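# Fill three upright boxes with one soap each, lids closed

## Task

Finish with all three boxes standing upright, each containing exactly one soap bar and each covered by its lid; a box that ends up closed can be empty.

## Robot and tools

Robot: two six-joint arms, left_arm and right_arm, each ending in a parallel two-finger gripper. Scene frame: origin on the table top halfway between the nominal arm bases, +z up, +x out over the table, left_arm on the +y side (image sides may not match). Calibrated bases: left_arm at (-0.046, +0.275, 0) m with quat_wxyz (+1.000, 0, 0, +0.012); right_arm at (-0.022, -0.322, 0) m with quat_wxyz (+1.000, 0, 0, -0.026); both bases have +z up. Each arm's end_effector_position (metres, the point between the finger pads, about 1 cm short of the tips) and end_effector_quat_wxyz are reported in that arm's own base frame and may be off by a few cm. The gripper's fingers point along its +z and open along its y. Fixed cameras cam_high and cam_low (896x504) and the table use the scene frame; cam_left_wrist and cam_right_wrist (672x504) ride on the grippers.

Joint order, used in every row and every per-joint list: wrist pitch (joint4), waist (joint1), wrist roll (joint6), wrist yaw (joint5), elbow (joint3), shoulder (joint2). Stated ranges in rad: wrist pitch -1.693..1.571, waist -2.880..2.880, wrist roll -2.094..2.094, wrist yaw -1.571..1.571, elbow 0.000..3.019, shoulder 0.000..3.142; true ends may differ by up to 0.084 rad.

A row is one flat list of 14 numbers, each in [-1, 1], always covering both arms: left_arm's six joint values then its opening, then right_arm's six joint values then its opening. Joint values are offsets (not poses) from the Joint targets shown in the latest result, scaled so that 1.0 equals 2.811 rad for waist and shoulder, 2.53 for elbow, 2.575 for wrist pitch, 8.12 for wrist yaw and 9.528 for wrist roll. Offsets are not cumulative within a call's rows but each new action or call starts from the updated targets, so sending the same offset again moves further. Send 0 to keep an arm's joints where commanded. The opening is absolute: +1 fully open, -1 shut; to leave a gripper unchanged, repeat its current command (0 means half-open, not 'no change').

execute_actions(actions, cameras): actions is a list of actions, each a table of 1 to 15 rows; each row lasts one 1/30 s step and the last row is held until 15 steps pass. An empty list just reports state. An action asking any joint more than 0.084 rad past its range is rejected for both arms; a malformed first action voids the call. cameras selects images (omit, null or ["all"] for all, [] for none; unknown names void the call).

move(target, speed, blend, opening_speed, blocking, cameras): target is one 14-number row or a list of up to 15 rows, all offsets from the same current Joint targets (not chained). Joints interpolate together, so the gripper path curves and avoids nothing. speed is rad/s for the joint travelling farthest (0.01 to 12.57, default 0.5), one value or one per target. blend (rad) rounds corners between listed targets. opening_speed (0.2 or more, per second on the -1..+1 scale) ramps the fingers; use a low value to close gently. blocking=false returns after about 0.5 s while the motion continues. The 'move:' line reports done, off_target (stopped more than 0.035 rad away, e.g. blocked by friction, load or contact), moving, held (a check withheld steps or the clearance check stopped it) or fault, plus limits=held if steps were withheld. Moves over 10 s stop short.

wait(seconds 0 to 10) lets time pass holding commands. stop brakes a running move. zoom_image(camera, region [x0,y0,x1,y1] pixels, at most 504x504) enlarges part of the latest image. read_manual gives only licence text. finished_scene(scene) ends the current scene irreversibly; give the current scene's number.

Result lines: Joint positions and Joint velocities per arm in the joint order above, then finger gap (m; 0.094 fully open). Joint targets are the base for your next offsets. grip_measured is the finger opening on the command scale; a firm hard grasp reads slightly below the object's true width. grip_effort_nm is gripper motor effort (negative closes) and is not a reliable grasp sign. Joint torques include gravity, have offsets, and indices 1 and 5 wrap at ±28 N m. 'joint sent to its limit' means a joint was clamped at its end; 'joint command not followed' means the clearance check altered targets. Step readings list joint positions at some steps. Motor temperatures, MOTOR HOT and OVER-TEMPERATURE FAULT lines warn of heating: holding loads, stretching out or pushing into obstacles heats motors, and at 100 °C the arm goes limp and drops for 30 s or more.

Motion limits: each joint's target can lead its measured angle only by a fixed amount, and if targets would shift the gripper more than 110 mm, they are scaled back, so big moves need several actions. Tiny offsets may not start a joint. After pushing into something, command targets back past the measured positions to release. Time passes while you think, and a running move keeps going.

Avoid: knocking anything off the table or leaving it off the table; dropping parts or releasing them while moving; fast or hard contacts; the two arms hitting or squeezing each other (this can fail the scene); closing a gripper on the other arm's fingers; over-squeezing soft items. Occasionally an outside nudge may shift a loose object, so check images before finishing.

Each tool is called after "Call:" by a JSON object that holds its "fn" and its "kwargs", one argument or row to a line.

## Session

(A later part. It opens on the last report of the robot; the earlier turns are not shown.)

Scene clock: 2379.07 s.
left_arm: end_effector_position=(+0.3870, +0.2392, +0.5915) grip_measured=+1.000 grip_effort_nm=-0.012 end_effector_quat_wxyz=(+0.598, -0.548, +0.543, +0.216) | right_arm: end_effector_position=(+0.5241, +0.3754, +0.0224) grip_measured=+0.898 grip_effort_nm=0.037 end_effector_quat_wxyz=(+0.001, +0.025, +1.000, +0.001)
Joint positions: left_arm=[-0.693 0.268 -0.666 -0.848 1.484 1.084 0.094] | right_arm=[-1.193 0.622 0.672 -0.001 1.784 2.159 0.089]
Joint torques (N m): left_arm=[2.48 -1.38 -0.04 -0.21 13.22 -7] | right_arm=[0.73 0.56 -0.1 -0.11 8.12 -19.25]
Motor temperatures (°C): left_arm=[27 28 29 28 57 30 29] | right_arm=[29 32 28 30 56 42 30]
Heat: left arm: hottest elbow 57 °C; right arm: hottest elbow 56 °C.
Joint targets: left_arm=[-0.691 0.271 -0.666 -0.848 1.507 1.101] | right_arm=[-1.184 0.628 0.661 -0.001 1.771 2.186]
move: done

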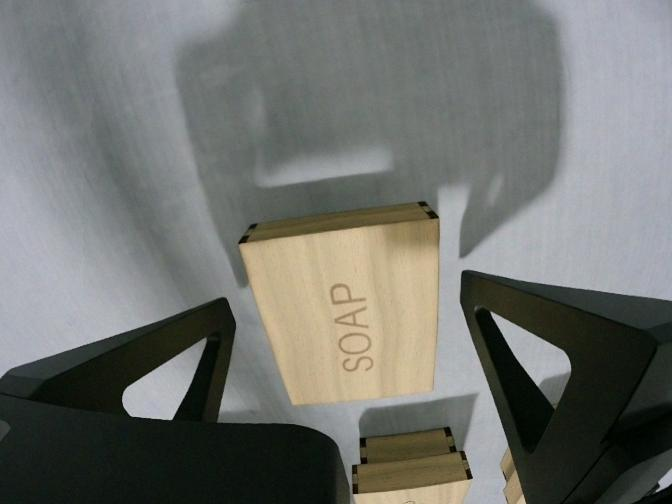

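Call:
{"fn": "move", "kwargs": {
  "target": [0,0,0,0,0,0,1,0.002,0,0,0,0,0.0032,0.9],
  "speed": 0.06,
  "cameras": []
}}

Call:
{"fn": "move", "kwargs": {
  "target": [0,0,0,0,0,0,1,0,0,0,0,0,0,0.22],
  "opening_speed": 0.35,
  "cameras": ["cam_right_wrist"]
}}

Scene clock: 2389.50 s.
left_arm: end_effector_position=(+0.3870, +0.2392, +0.5915) grip_measured=+1.000 grip_effort_nm=-0.007 end_effector_quat_wxyz=(+0.598, -0.548, +0.543, +0.216) | right_arm: end_effector_position=(+0.5248, +0.3759, +0.0203) grip_measured=+0.898 grip_effort_nm=0.027 end_effector_quat_wxyz=(+0.002, +0.025, +1.000, +0.002)
Joint positions: left_arm=[-0.693 0.268 -0.666 -0.848 1.484 1.084 0.094] | right_arm=[-1.188 0.622 0.672 -0.001 1.784 2.162 0.089]
Joint torques (N m): left_arm=[2.5 -1.38 -0.04 -0.2 13.22 -7] | right_arm=[0.7 0.62 -0.1 -0.11 8.06 -20.01]
Motor temperatures (°C): left_arm=[27 28 29 28 57 30 29] | right_arm=[29 32 28 30 56 43 30]
Heat: left arm: hottest elbow 57 °C; right arm: hottest elbow 56 °C.
Joint targets: left_arm=[-0.691 0.271 -0.666 -0.848 1.507 1.101] | right_arm=[-1.179 0.628 0.661 -0.001 1.771 2.196]
move: done

Scene clock: 2391.67 s.
left_arm: end_effector_position=(+0.3870, +0.2392, +0.5915) grip_measured=+1.000 grip_effort_nm=-0.017 end_effector_quat_wxyz=(+0.598, -0.548, +0.543, +0.216) | right_arm: end_effector_position=(+0.5248, +0.3759, +0.0203) grip_measured=+0.341 grip_effort_nm=-1.048 end_effector_quat_wxyz=(+0.002, +0.025, +1.000, +0.002)
Joint positions: left_arm=[-0.693 0.268 -0.666 -0.848 1.484 1.084 0.094] | right_arm=[-1.188 0.622 0.672 -0.001 1.784 2.162 0.063]
Joint torques (N m): left_arm=[2.48 -1.32 -0.04 -0.2 13.2 -7.06] | right_arm=[0.7 0.56 -0.09 -0.11 8.03 -19.08]
Motor temperatures (°C): left_arm=[27 28 29 28 57 30 29] | right_arm=[29 32 28 30 55 42 30]
Heat: left arm: hottest elbow 57 °C; right arm: hottest elbow 55 °C.
Joint targets: left_arm=[-0.691 0.271 -0.666 -0.848 1.507 1.101] | right_arm=[-1.179 0.628 0.661 -0.001 1.771 2.195]
move: done

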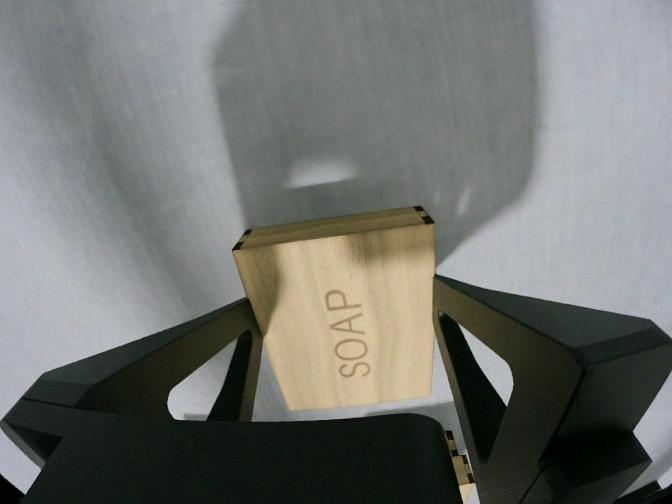

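Call:
{"fn": "move", "kwargs": {
  "target": [
    [0,0,0,0,0,0,1,-0.0233,0,0,0,0.0356,-0.0285,0.22],
    [0,0,0,0,0,0,1,-0.0377,0.09,0.0291,0,-0.0134,-0.0548,0.22]
  ],
  "speed": 0.25,
  "cameras": ["cam_right_wrist","cam_low"]
}}

Call:
{"fn": "zoom_image", "kwargs": {
  "camera": "cam_low",
  "region": [475, 245, 545, 315]
}}

Scene clock: 2412.80 s.
left_arm: end_effector_position=(+0.3870, +0.2392, +0.5915) grip_measured=+1.000 grip_effort_nm=-0.012 end_effector_quat_wxyz=(+0.598, -0.548, +0.543, +0.216) | right_arm: end_effector_position=(+0.3944, +0.4814, +0.0726) grip_measured=+0.339 grip_effort_nm=-1.082 end_effector_quat_wxyz=(-0.001, +0.021, +1.000, -0.001)
Joint positions: left_arm=[-0.693 0.268 -0.666 -0.848 1.484 1.084 0.094] | right_arm=[-1.269 0.885 0.926 -0.001 1.752 2.058 0.063]
Joint torques (N m): left_arm=[2.47 -1.38 -0.04 -0.2 13.2 -7] | right_arm=[0.08 -0.32 0.1 -0.1 8.14 -21.89]
Motor temperatures (°C): left_arm=[27 28 29 28 57 30 29] | right_arm=[29 32 28 30 53 41 31]
Heat: left arm: hottest elbow 57 °C; right arm: hottest elbow 53 °C.
Joint targets: left_arm=[-0.691 0.271 -0.666 -0.848 1.507 1.101] | right_arm=[-1.276 0.881 0.938 -0.001 1.738 2.042]
move: done
Images, in order (width x height): cam_low 896x504, cam_right_wrist 672x504.

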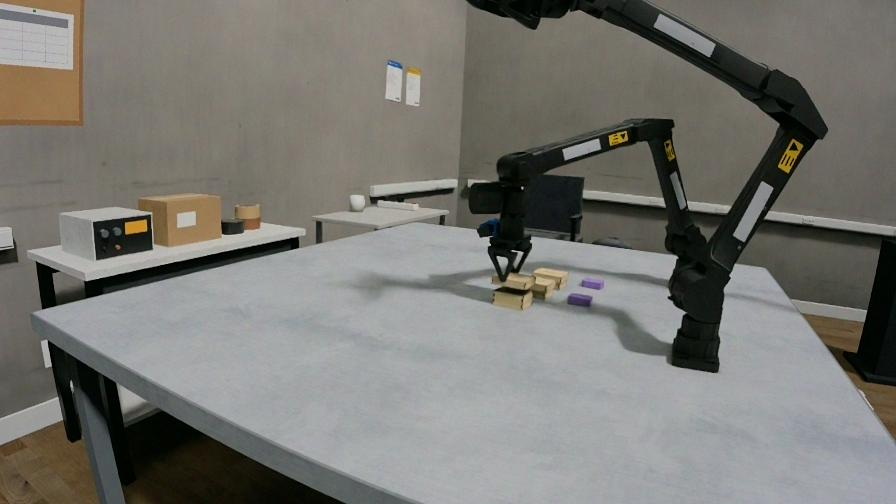

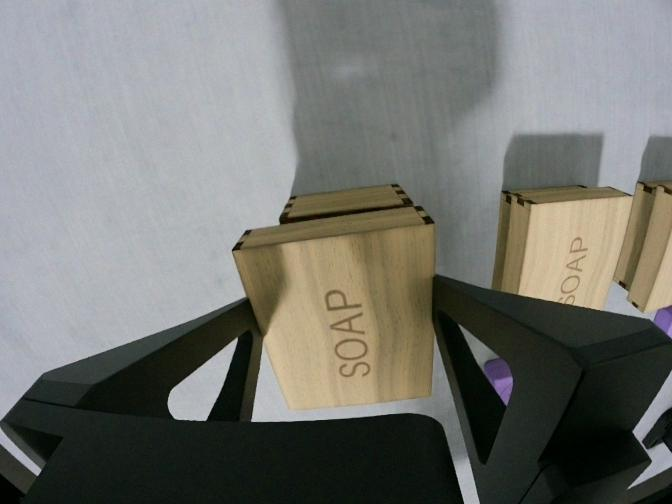

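Scaled by 7.200 (camera's finer frame: 1280x720).

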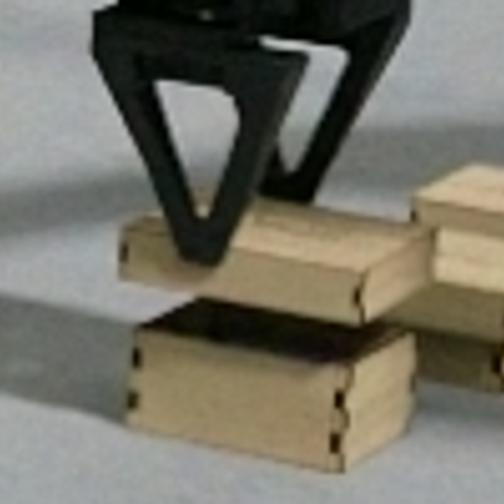

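Call:
{"fn": "move", "kwargs": {
  "target": [
    [0,0,0,0,0,0,1,0,-0.0032,0,0,0,0,0.22],
    [0,0,0,0,0,0,1,0.0221,-0.0032,0,0,-0.0099,0.019,0.22]
  ],
  "speed": 0.12,
  "cameras": ["cam_right_wrist","cam_low"]
}}

Call:
{"fn": "zoom_image", "kwargs": {
  "camera": "cam_low",
  "region": [475, 245, 545, 315]
}}

Call:
{"fn": "zoom_image", "kwargs": {
  "camera": "cam_right_wrist",
  "region": [210, 150, 460, 440]
}}

Scene clock: 2428.07 s.
left_arm: end_effector_position=(+0.3870, +0.2392, +0.5915) grip_measured=+1.000 grip_effort_nm=-0.012 end_effector_quat_wxyz=(+0.598, -0.548, +0.543, +0.216) | right_arm: end_effector_position=(+0.3969, +0.4796, +0.0588) grip_measured=+0.339 grip_effort_nm=-1.072 end_effector_quat_wxyz=(+0.001, +0.024, +1.000, +0.002)
Joint positions: left_arm=[-0.693 0.268 -0.666 -0.848 1.484 1.084 0.094] | right_arm=[-1.228 0.88 0.927 -0.001 1.726 2.065 0.063]
Joint torques (N m): left_arm=[2.48 -1.38 -0.04 -0.21 13.2 -7] | right_arm=[0.55 -0.67 0.12 -0.1 8.09 -18.32]
Motor temperatures (°C): left_arm=[27 28 29 28 57 30 29] | right_arm=[29 32 28 30 52 40 31]
Heat: left arm: hottest elbow 57 °C; right arm: hottest elbow 52 °C.
Joint targets: left_arm=[-0.691 0.271 -0.666 -0.848 1.507 1.101] | right_arm=[-1.219 0.873 0.938 -0.001 1.712 2.095]
move: done
Images, in order (width x height): cam_low 896x504, cam_right_wrist 672x504.

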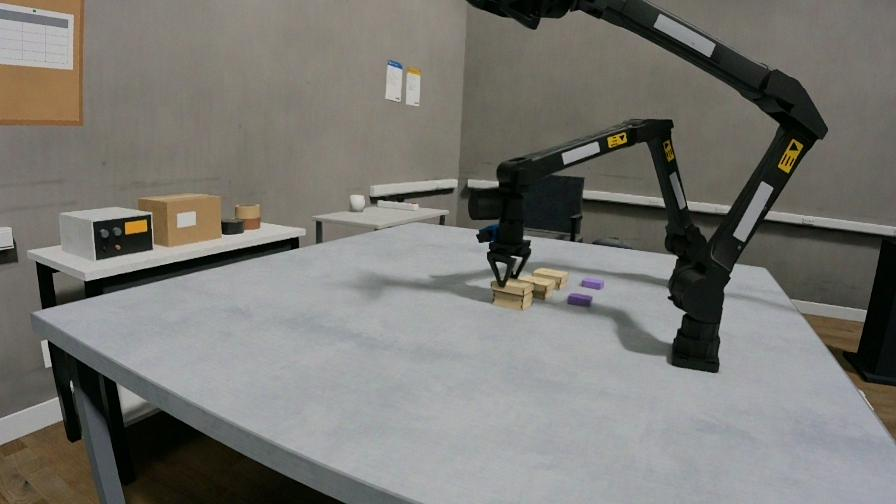

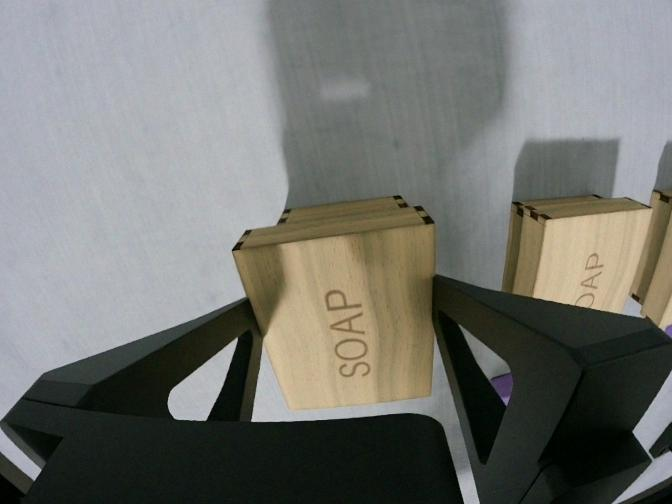

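Scaled by 7.200 (camera's finer frame: 1280x720).

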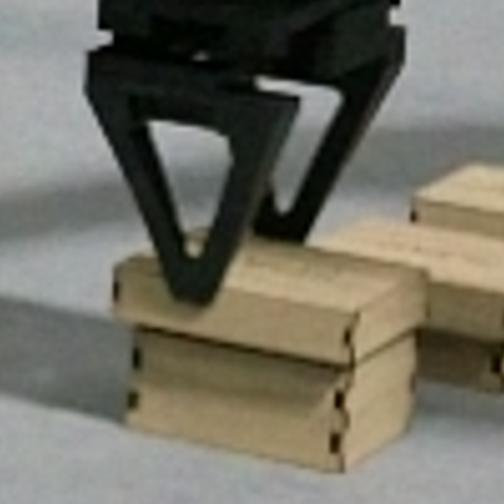

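Scaled by 1.738 (camera's finer frame: 960x720).

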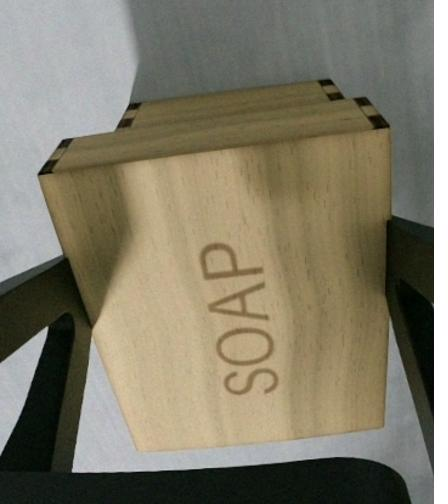

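Call:
{"fn": "move", "kwargs": {
  "target": [0,0,0,0,0,0,1,0.0039,0,0.0017,0,-0.004,0,0.22],
  "speed": 0.05,
  "cameras": ["cam_right_wrist","cam_low"]
}}

Call:
{"fn": "zoom_image", "kwargs": {
  "camera": "cam_low",
  "region": [475, 245, 545, 315]
}}

Call:
{"fn": "zoom_image", "kwargs": {
  "camera": "cam_right_wrist",
  "region": [210, 150, 460, 440]
}}

Scene clock: 2453.57 s.
left_arm: end_effector_position=(+0.3870, +0.2392, +0.5915) grip_measured=+1.000 grip_effort_nm=-0.007 end_effector_quat_wxyz=(+0.598, -0.548, +0.543, +0.216) | right_arm: end_effector_position=(+0.3960, +0.4785, +0.0554) grip_measured=+0.338 grip_effort_nm=-1.077 end_effector_quat_wxyz=(+0.001, +0.031, +1.000, +0.001)
Joint positions: left_arm=[-0.693 0.268 -0.666 -0.848 1.484 1.084 0.094] | right_arm=[-1.219 0.88 0.942 -0.001 1.717 2.065 0.063]
Joint torques (N m): left_arm=[2.48 -1.32 -0.04 -0.2 13.19 -7] | right_arm=[0.64 -0.67 0.14 -0.1 7.99 -18.26]
Motor temperatures (°C): left_arm=[27 28 29 28 57 30 29] | right_arm=[29 32 28 30 49 42 32]
Heat: left arm: hottest elbow 57 °C; right arm: hottest elbow 49 °C.
Joint targets: left_arm=[-0.691 0.271 -0.666 -0.848 1.507 1.101] | right_arm=[-1.210 0.873 0.954 -0.001 1.702 2.095]
move: done
Images, in order (width x height): cam_low 896x504, cam_right_wrist 672x504.

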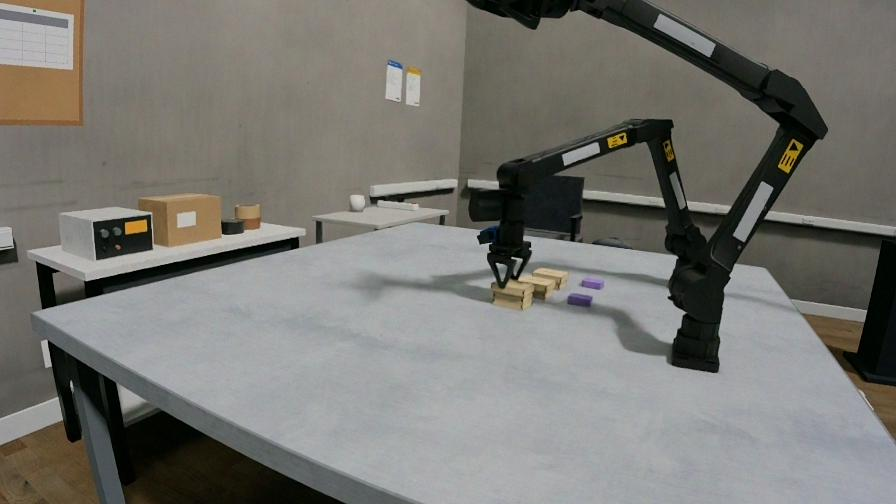

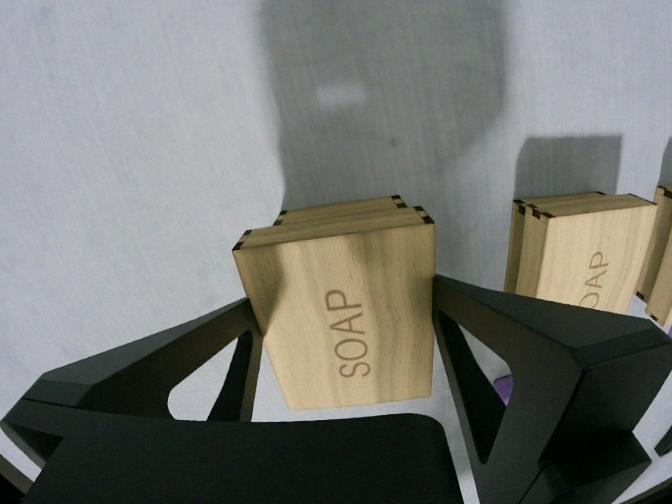

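Scaled by 7.200 (camera's finer frame: 1280x720).

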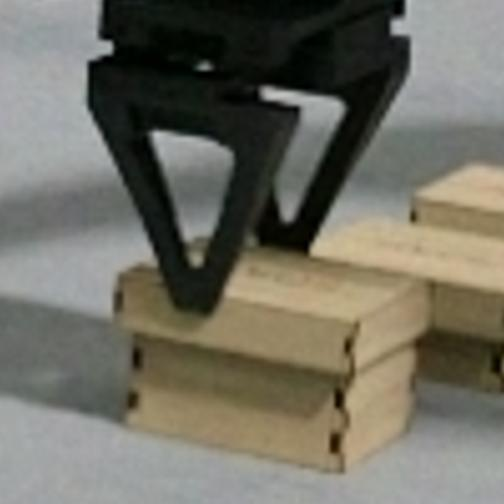

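Scaled by 1.738 (camera's finer frame: 960x720).

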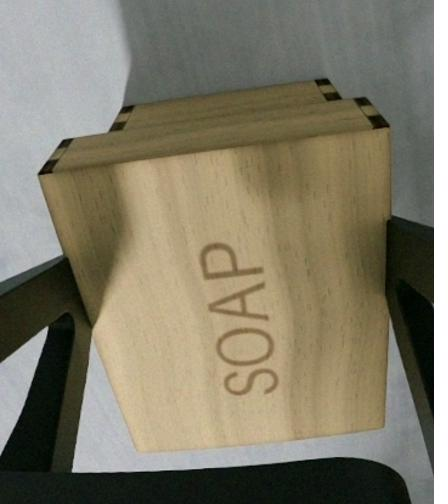

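Call:
{"fn": "move", "kwargs": {
  "target": [0,0,0,0,0,0,1,0.002,0.0005,0,0,-0.0032,0,0.22],
  "speed": 0.05,
  "cameras": ["cam_low"]
}}

Call:
{"fn": "zoom_image", "kwargs": {
  "camera": "cam_low",
  "region": [475, 245, 545, 315]
}}

Scene clock: 2461.53 s.
left_arm: end_effector_position=(+0.3870, +0.2392, +0.5915) grip_measured=+1.000 grip_effort_nm=-0.012 end_effector_quat_wxyz=(+0.598, -0.548, +0.543, +0.216) | right_arm: end_effector_position=(+0.3959, +0.4784, +0.0548) grip_measured=+0.338 grip_effort_nm=-1.082 end_effector_quat_wxyz=(+0.001, +0.031, +1.000, +0.002)
Joint positions: left_arm=[-0.693 0.268 -0.666 -0.848 1.484 1.084 0.094] | right_arm=[-1.217 0.88 0.942 -0.001 1.715 2.065 0.063]
Joint torques (N m): left_arm=[2.5 -1.38 -0.04 -0.21 13.2 -7] | right_arm=[0.84 -0.56 0.12 -0.1 7.45 -18.2]
Motor temperatures (°C): left_arm=[27 28 29 28 57 30 29] | right_arm=[29 32 28 30 49 42 32]
Heat: left arm: hottest elbow 57 °C; right arm: hottest elbow 49 °C.
Joint targets: left_arm=[-0.691 0.271 -0.666 -0.848 1.507 1.101] | right_arm=[-1.204 0.874 0.954 -0.001 1.694 2.095]
move: done

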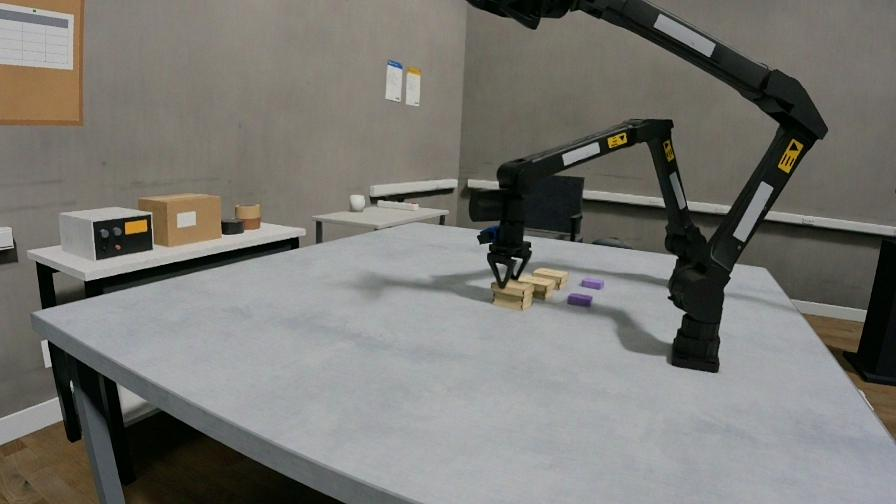

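Scaled by 7.200 (camera's finer frame: 1280x720).

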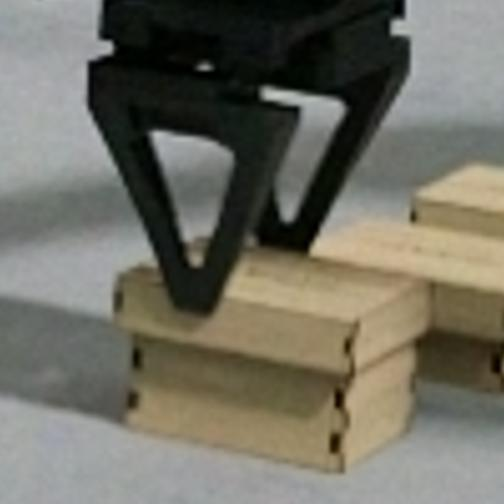

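Call:
{"fn": "move", "kwargs": {
  "target": [0,0,0,0,0,0,1,-0.0025,0,0,0,0.0065,-0.0025,0.22],
  "speed": 0.1,
  "cameras": []
}}

Call:
{"fn": "move", "kwargs": {
  "target": [0,0,0,0,0,0,1,0,0,0,0,0,0,0.46],
  "opening_speed": 0.2,
  "cameras": ["cam_low","cam_right_wrist"]
}}

Call:
{"fn": "zoom_image", "kwargs": {
  "camera": "cam_low",
  "region": [475, 245, 545, 315]
}}

Call:
{"fn": "zoom_image", "kwargs": {
  "camera": "cam_right_wrist",
  "region": [210, 150, 460, 440]
}}

Scene clock: 2481.67 s.
left_arm: end_effector_position=(+0.3870, +0.2392, +0.5915) grip_measured=+1.000 grip_effort_nm=-0.012 end_effector_quat_wxyz=(+0.598, -0.548, +0.543, +0.216) | right_arm: end_effector_position=(+0.3960, +0.4785, +0.0548) grip_measured=+0.338 grip_effort_nm=-1.077 end_effector_quat_wxyz=(+0.001, +0.031, +1.000, +0.002)
Joint positions: left_arm=[-0.693 0.268 -0.666 -0.848 1.484 1.084 0.094] | right_arm=[-1.217 0.88 0.943 -0.001 1.715 2.065 0.063]
Joint torques (N m): left_arm=[2.5 -1.38 -0.04 -0.2 13.19 -7] | right_arm=[0.61 -0.62 0.12 -0.1 8.8 -18.78]
Motor temperatures (°C): left_arm=[27 28 29 28 57 30 29] | right_arm=[29 32 28 30 48 42 32]
Heat: left arm: hottest elbow 57 °C; right arm: hottest elbow 48 °C.
Joint targets: left_arm=[-0.691 0.271 -0.666 -0.848 1.507 1.101] | right_arm=[-1.211 0.874 0.955 -0.001 1.711 2.088]
move: done

Scene clock: 2483.13 s.
left_arm: end_effector_position=(+0.3870, +0.2392, +0.5915) grip_measured=+1.000 grip_effort_nm=-0.002 end_effector_quat_wxyz=(+0.598, -0.548, +0.543, +0.216) | right_arm: end_effector_position=(+0.3960, +0.4785, +0.0548) grip_measured=+0.458 grip_effort_nm=0.042 end_effector_quat_wxyz=(+0.001, +0.031, +1.000, +0.002)
Joint positions: left_arm=[-0.693 0.268 -0.666 -0.848 1.484 1.084 0.094] | right_arm=[-1.217 0.88 0.943 -0.001 1.715 2.065 0.068]
Joint torques (N m): left_arm=[2.48 -1.44 -0.04 -0.21 13.2 -7] | right_arm=[0.58 -0.56 0.12 -0.1 8.83 -18.55]
Motor temperatures (°C): left_arm=[27 28 29 28 57 30 29] | right_arm=[29 32 28 30 48 42 32]
Heat: left arm: hottest elbow 57 °C; right arm: hottest elbow 48 °C.
Joint targets: left_arm=[-0.691 0.271 -0.666 -0.848 1.507 1.101] | right_arm=[-1.211 0.874 0.954 -0.001 1.711 2.088]
move: done

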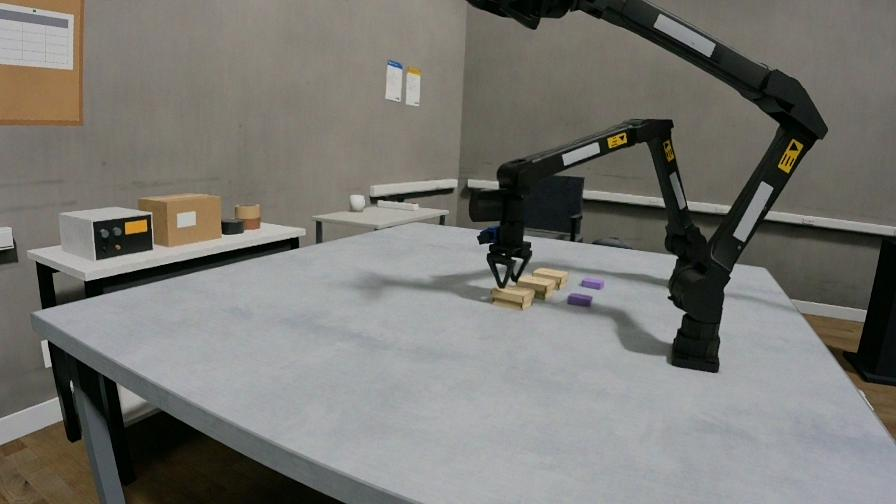

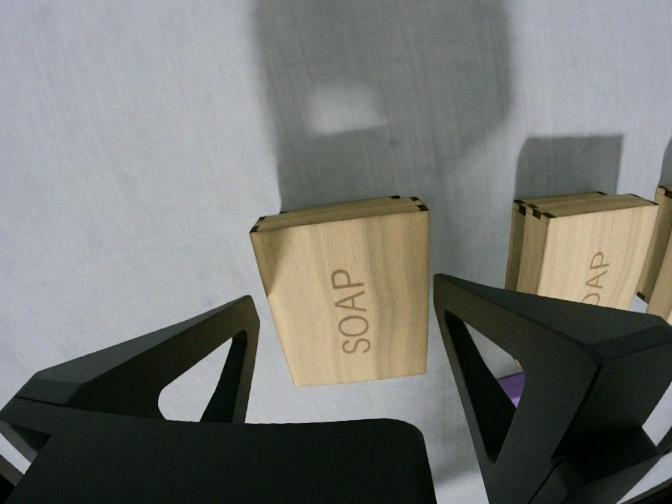

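Scaled by 7.200 (camera's finer frame: 1280x720).

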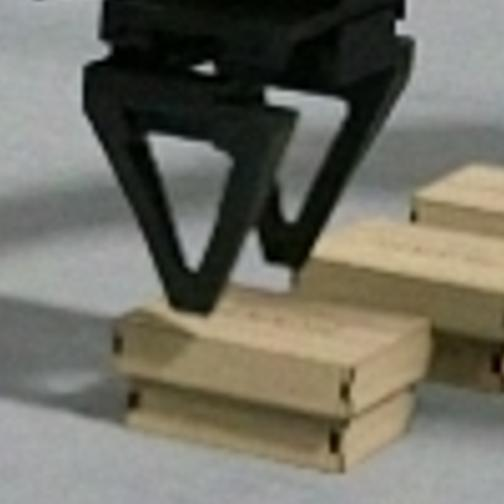

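Scaled by 1.738 (camera's finer frame: 960x720).

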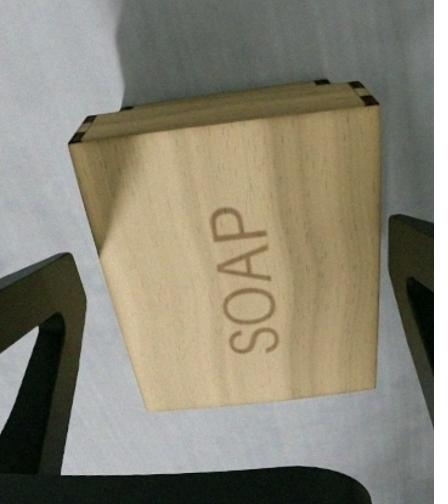

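Call:
{"fn": "move", "kwargs": {
  "target": [
    [0,0,0,0,0,0,1,0,0,0,0,0.0237,-0.03,0.46],
    [0,0,0,0,0,0,1,-0.06,0,0,0,0.08,-0.07,0.46]
  ],
  "speed": 0.25,
  "cameras": ["cam_high","cam_low"]
}}

Call:
{"fn": "zoom_image", "kwargs": {
  "camera": "cam_low",
  "region": [480, 230, 620, 330]
}}

Scene clock: 2493.87 s.
left_arm: end_effector_position=(+0.3870, +0.2392, +0.5915) grip_measured=+1.000 grip_effort_nm=-0.012 end_effector_quat_wxyz=(+0.598, -0.548, +0.543, +0.216) | right_arm: end_effector_position=(+0.4028, +0.4867, +0.2152) grip_measured=+0.458 grip_effort_nm=0.037 end_effector_quat_wxyz=(+0.056, +0.031, +0.995, +0.072)
Joint positions: left_arm=[-0.693 0.268 -0.666 -0.848 1.484 1.084 0.094] | right_arm=[-1.357 0.88 0.943 -0.001 1.86 1.89 0.069]
Joint torques (N m): left_arm=[2.5 -1.38 -0.04 -0.21 13.22 -7] | right_arm=[0.13 -0.5 0.11 -0.11 14.61 -19.14]
Motor temperatures (°C): left_arm=[27 28 29 28 57 30 29] | right_arm=[29 32 28 30 48 42 31]
Heat: left arm: hottest elbow 57 °C; right arm: hottest elbow 48 °C.
Joint targets: left_arm=[-0.691 0.271 -0.666 -0.848 1.507 1.101] | right_arm=[-1.365 0.874 0.954 -0.001 1.913 1.891]
move: off_target (right_arm); right_arm: the elbow is farthest, 0.054 rad from its target

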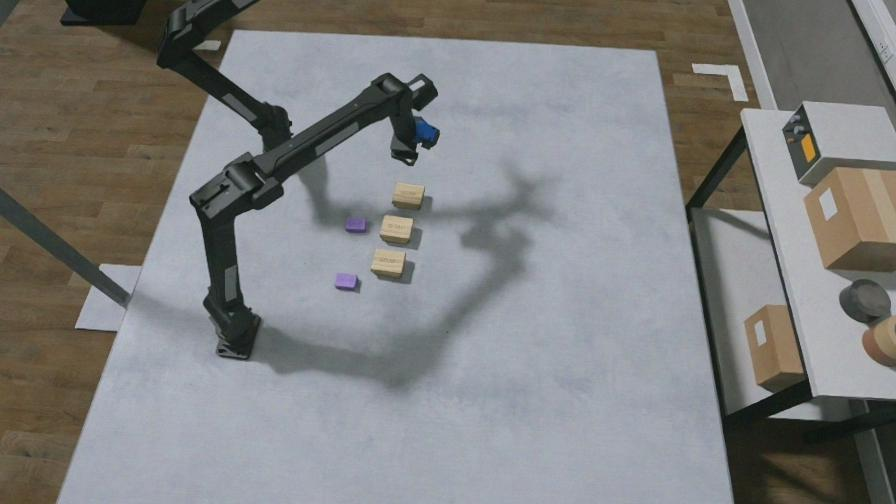

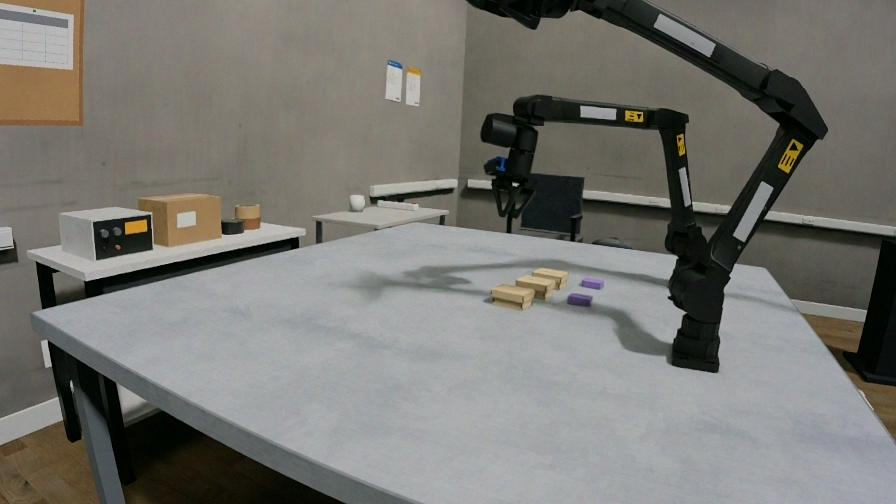

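Scaled by 3.600 (camera's finer frame: 1280x720).

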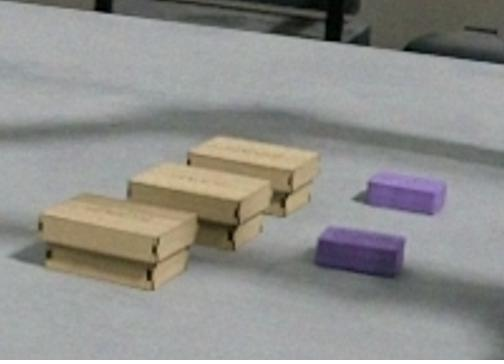

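Call:
{"fn": "finished_scene", "kwargs": {
  "scene": 1
}}

The scene is finished: the task was done.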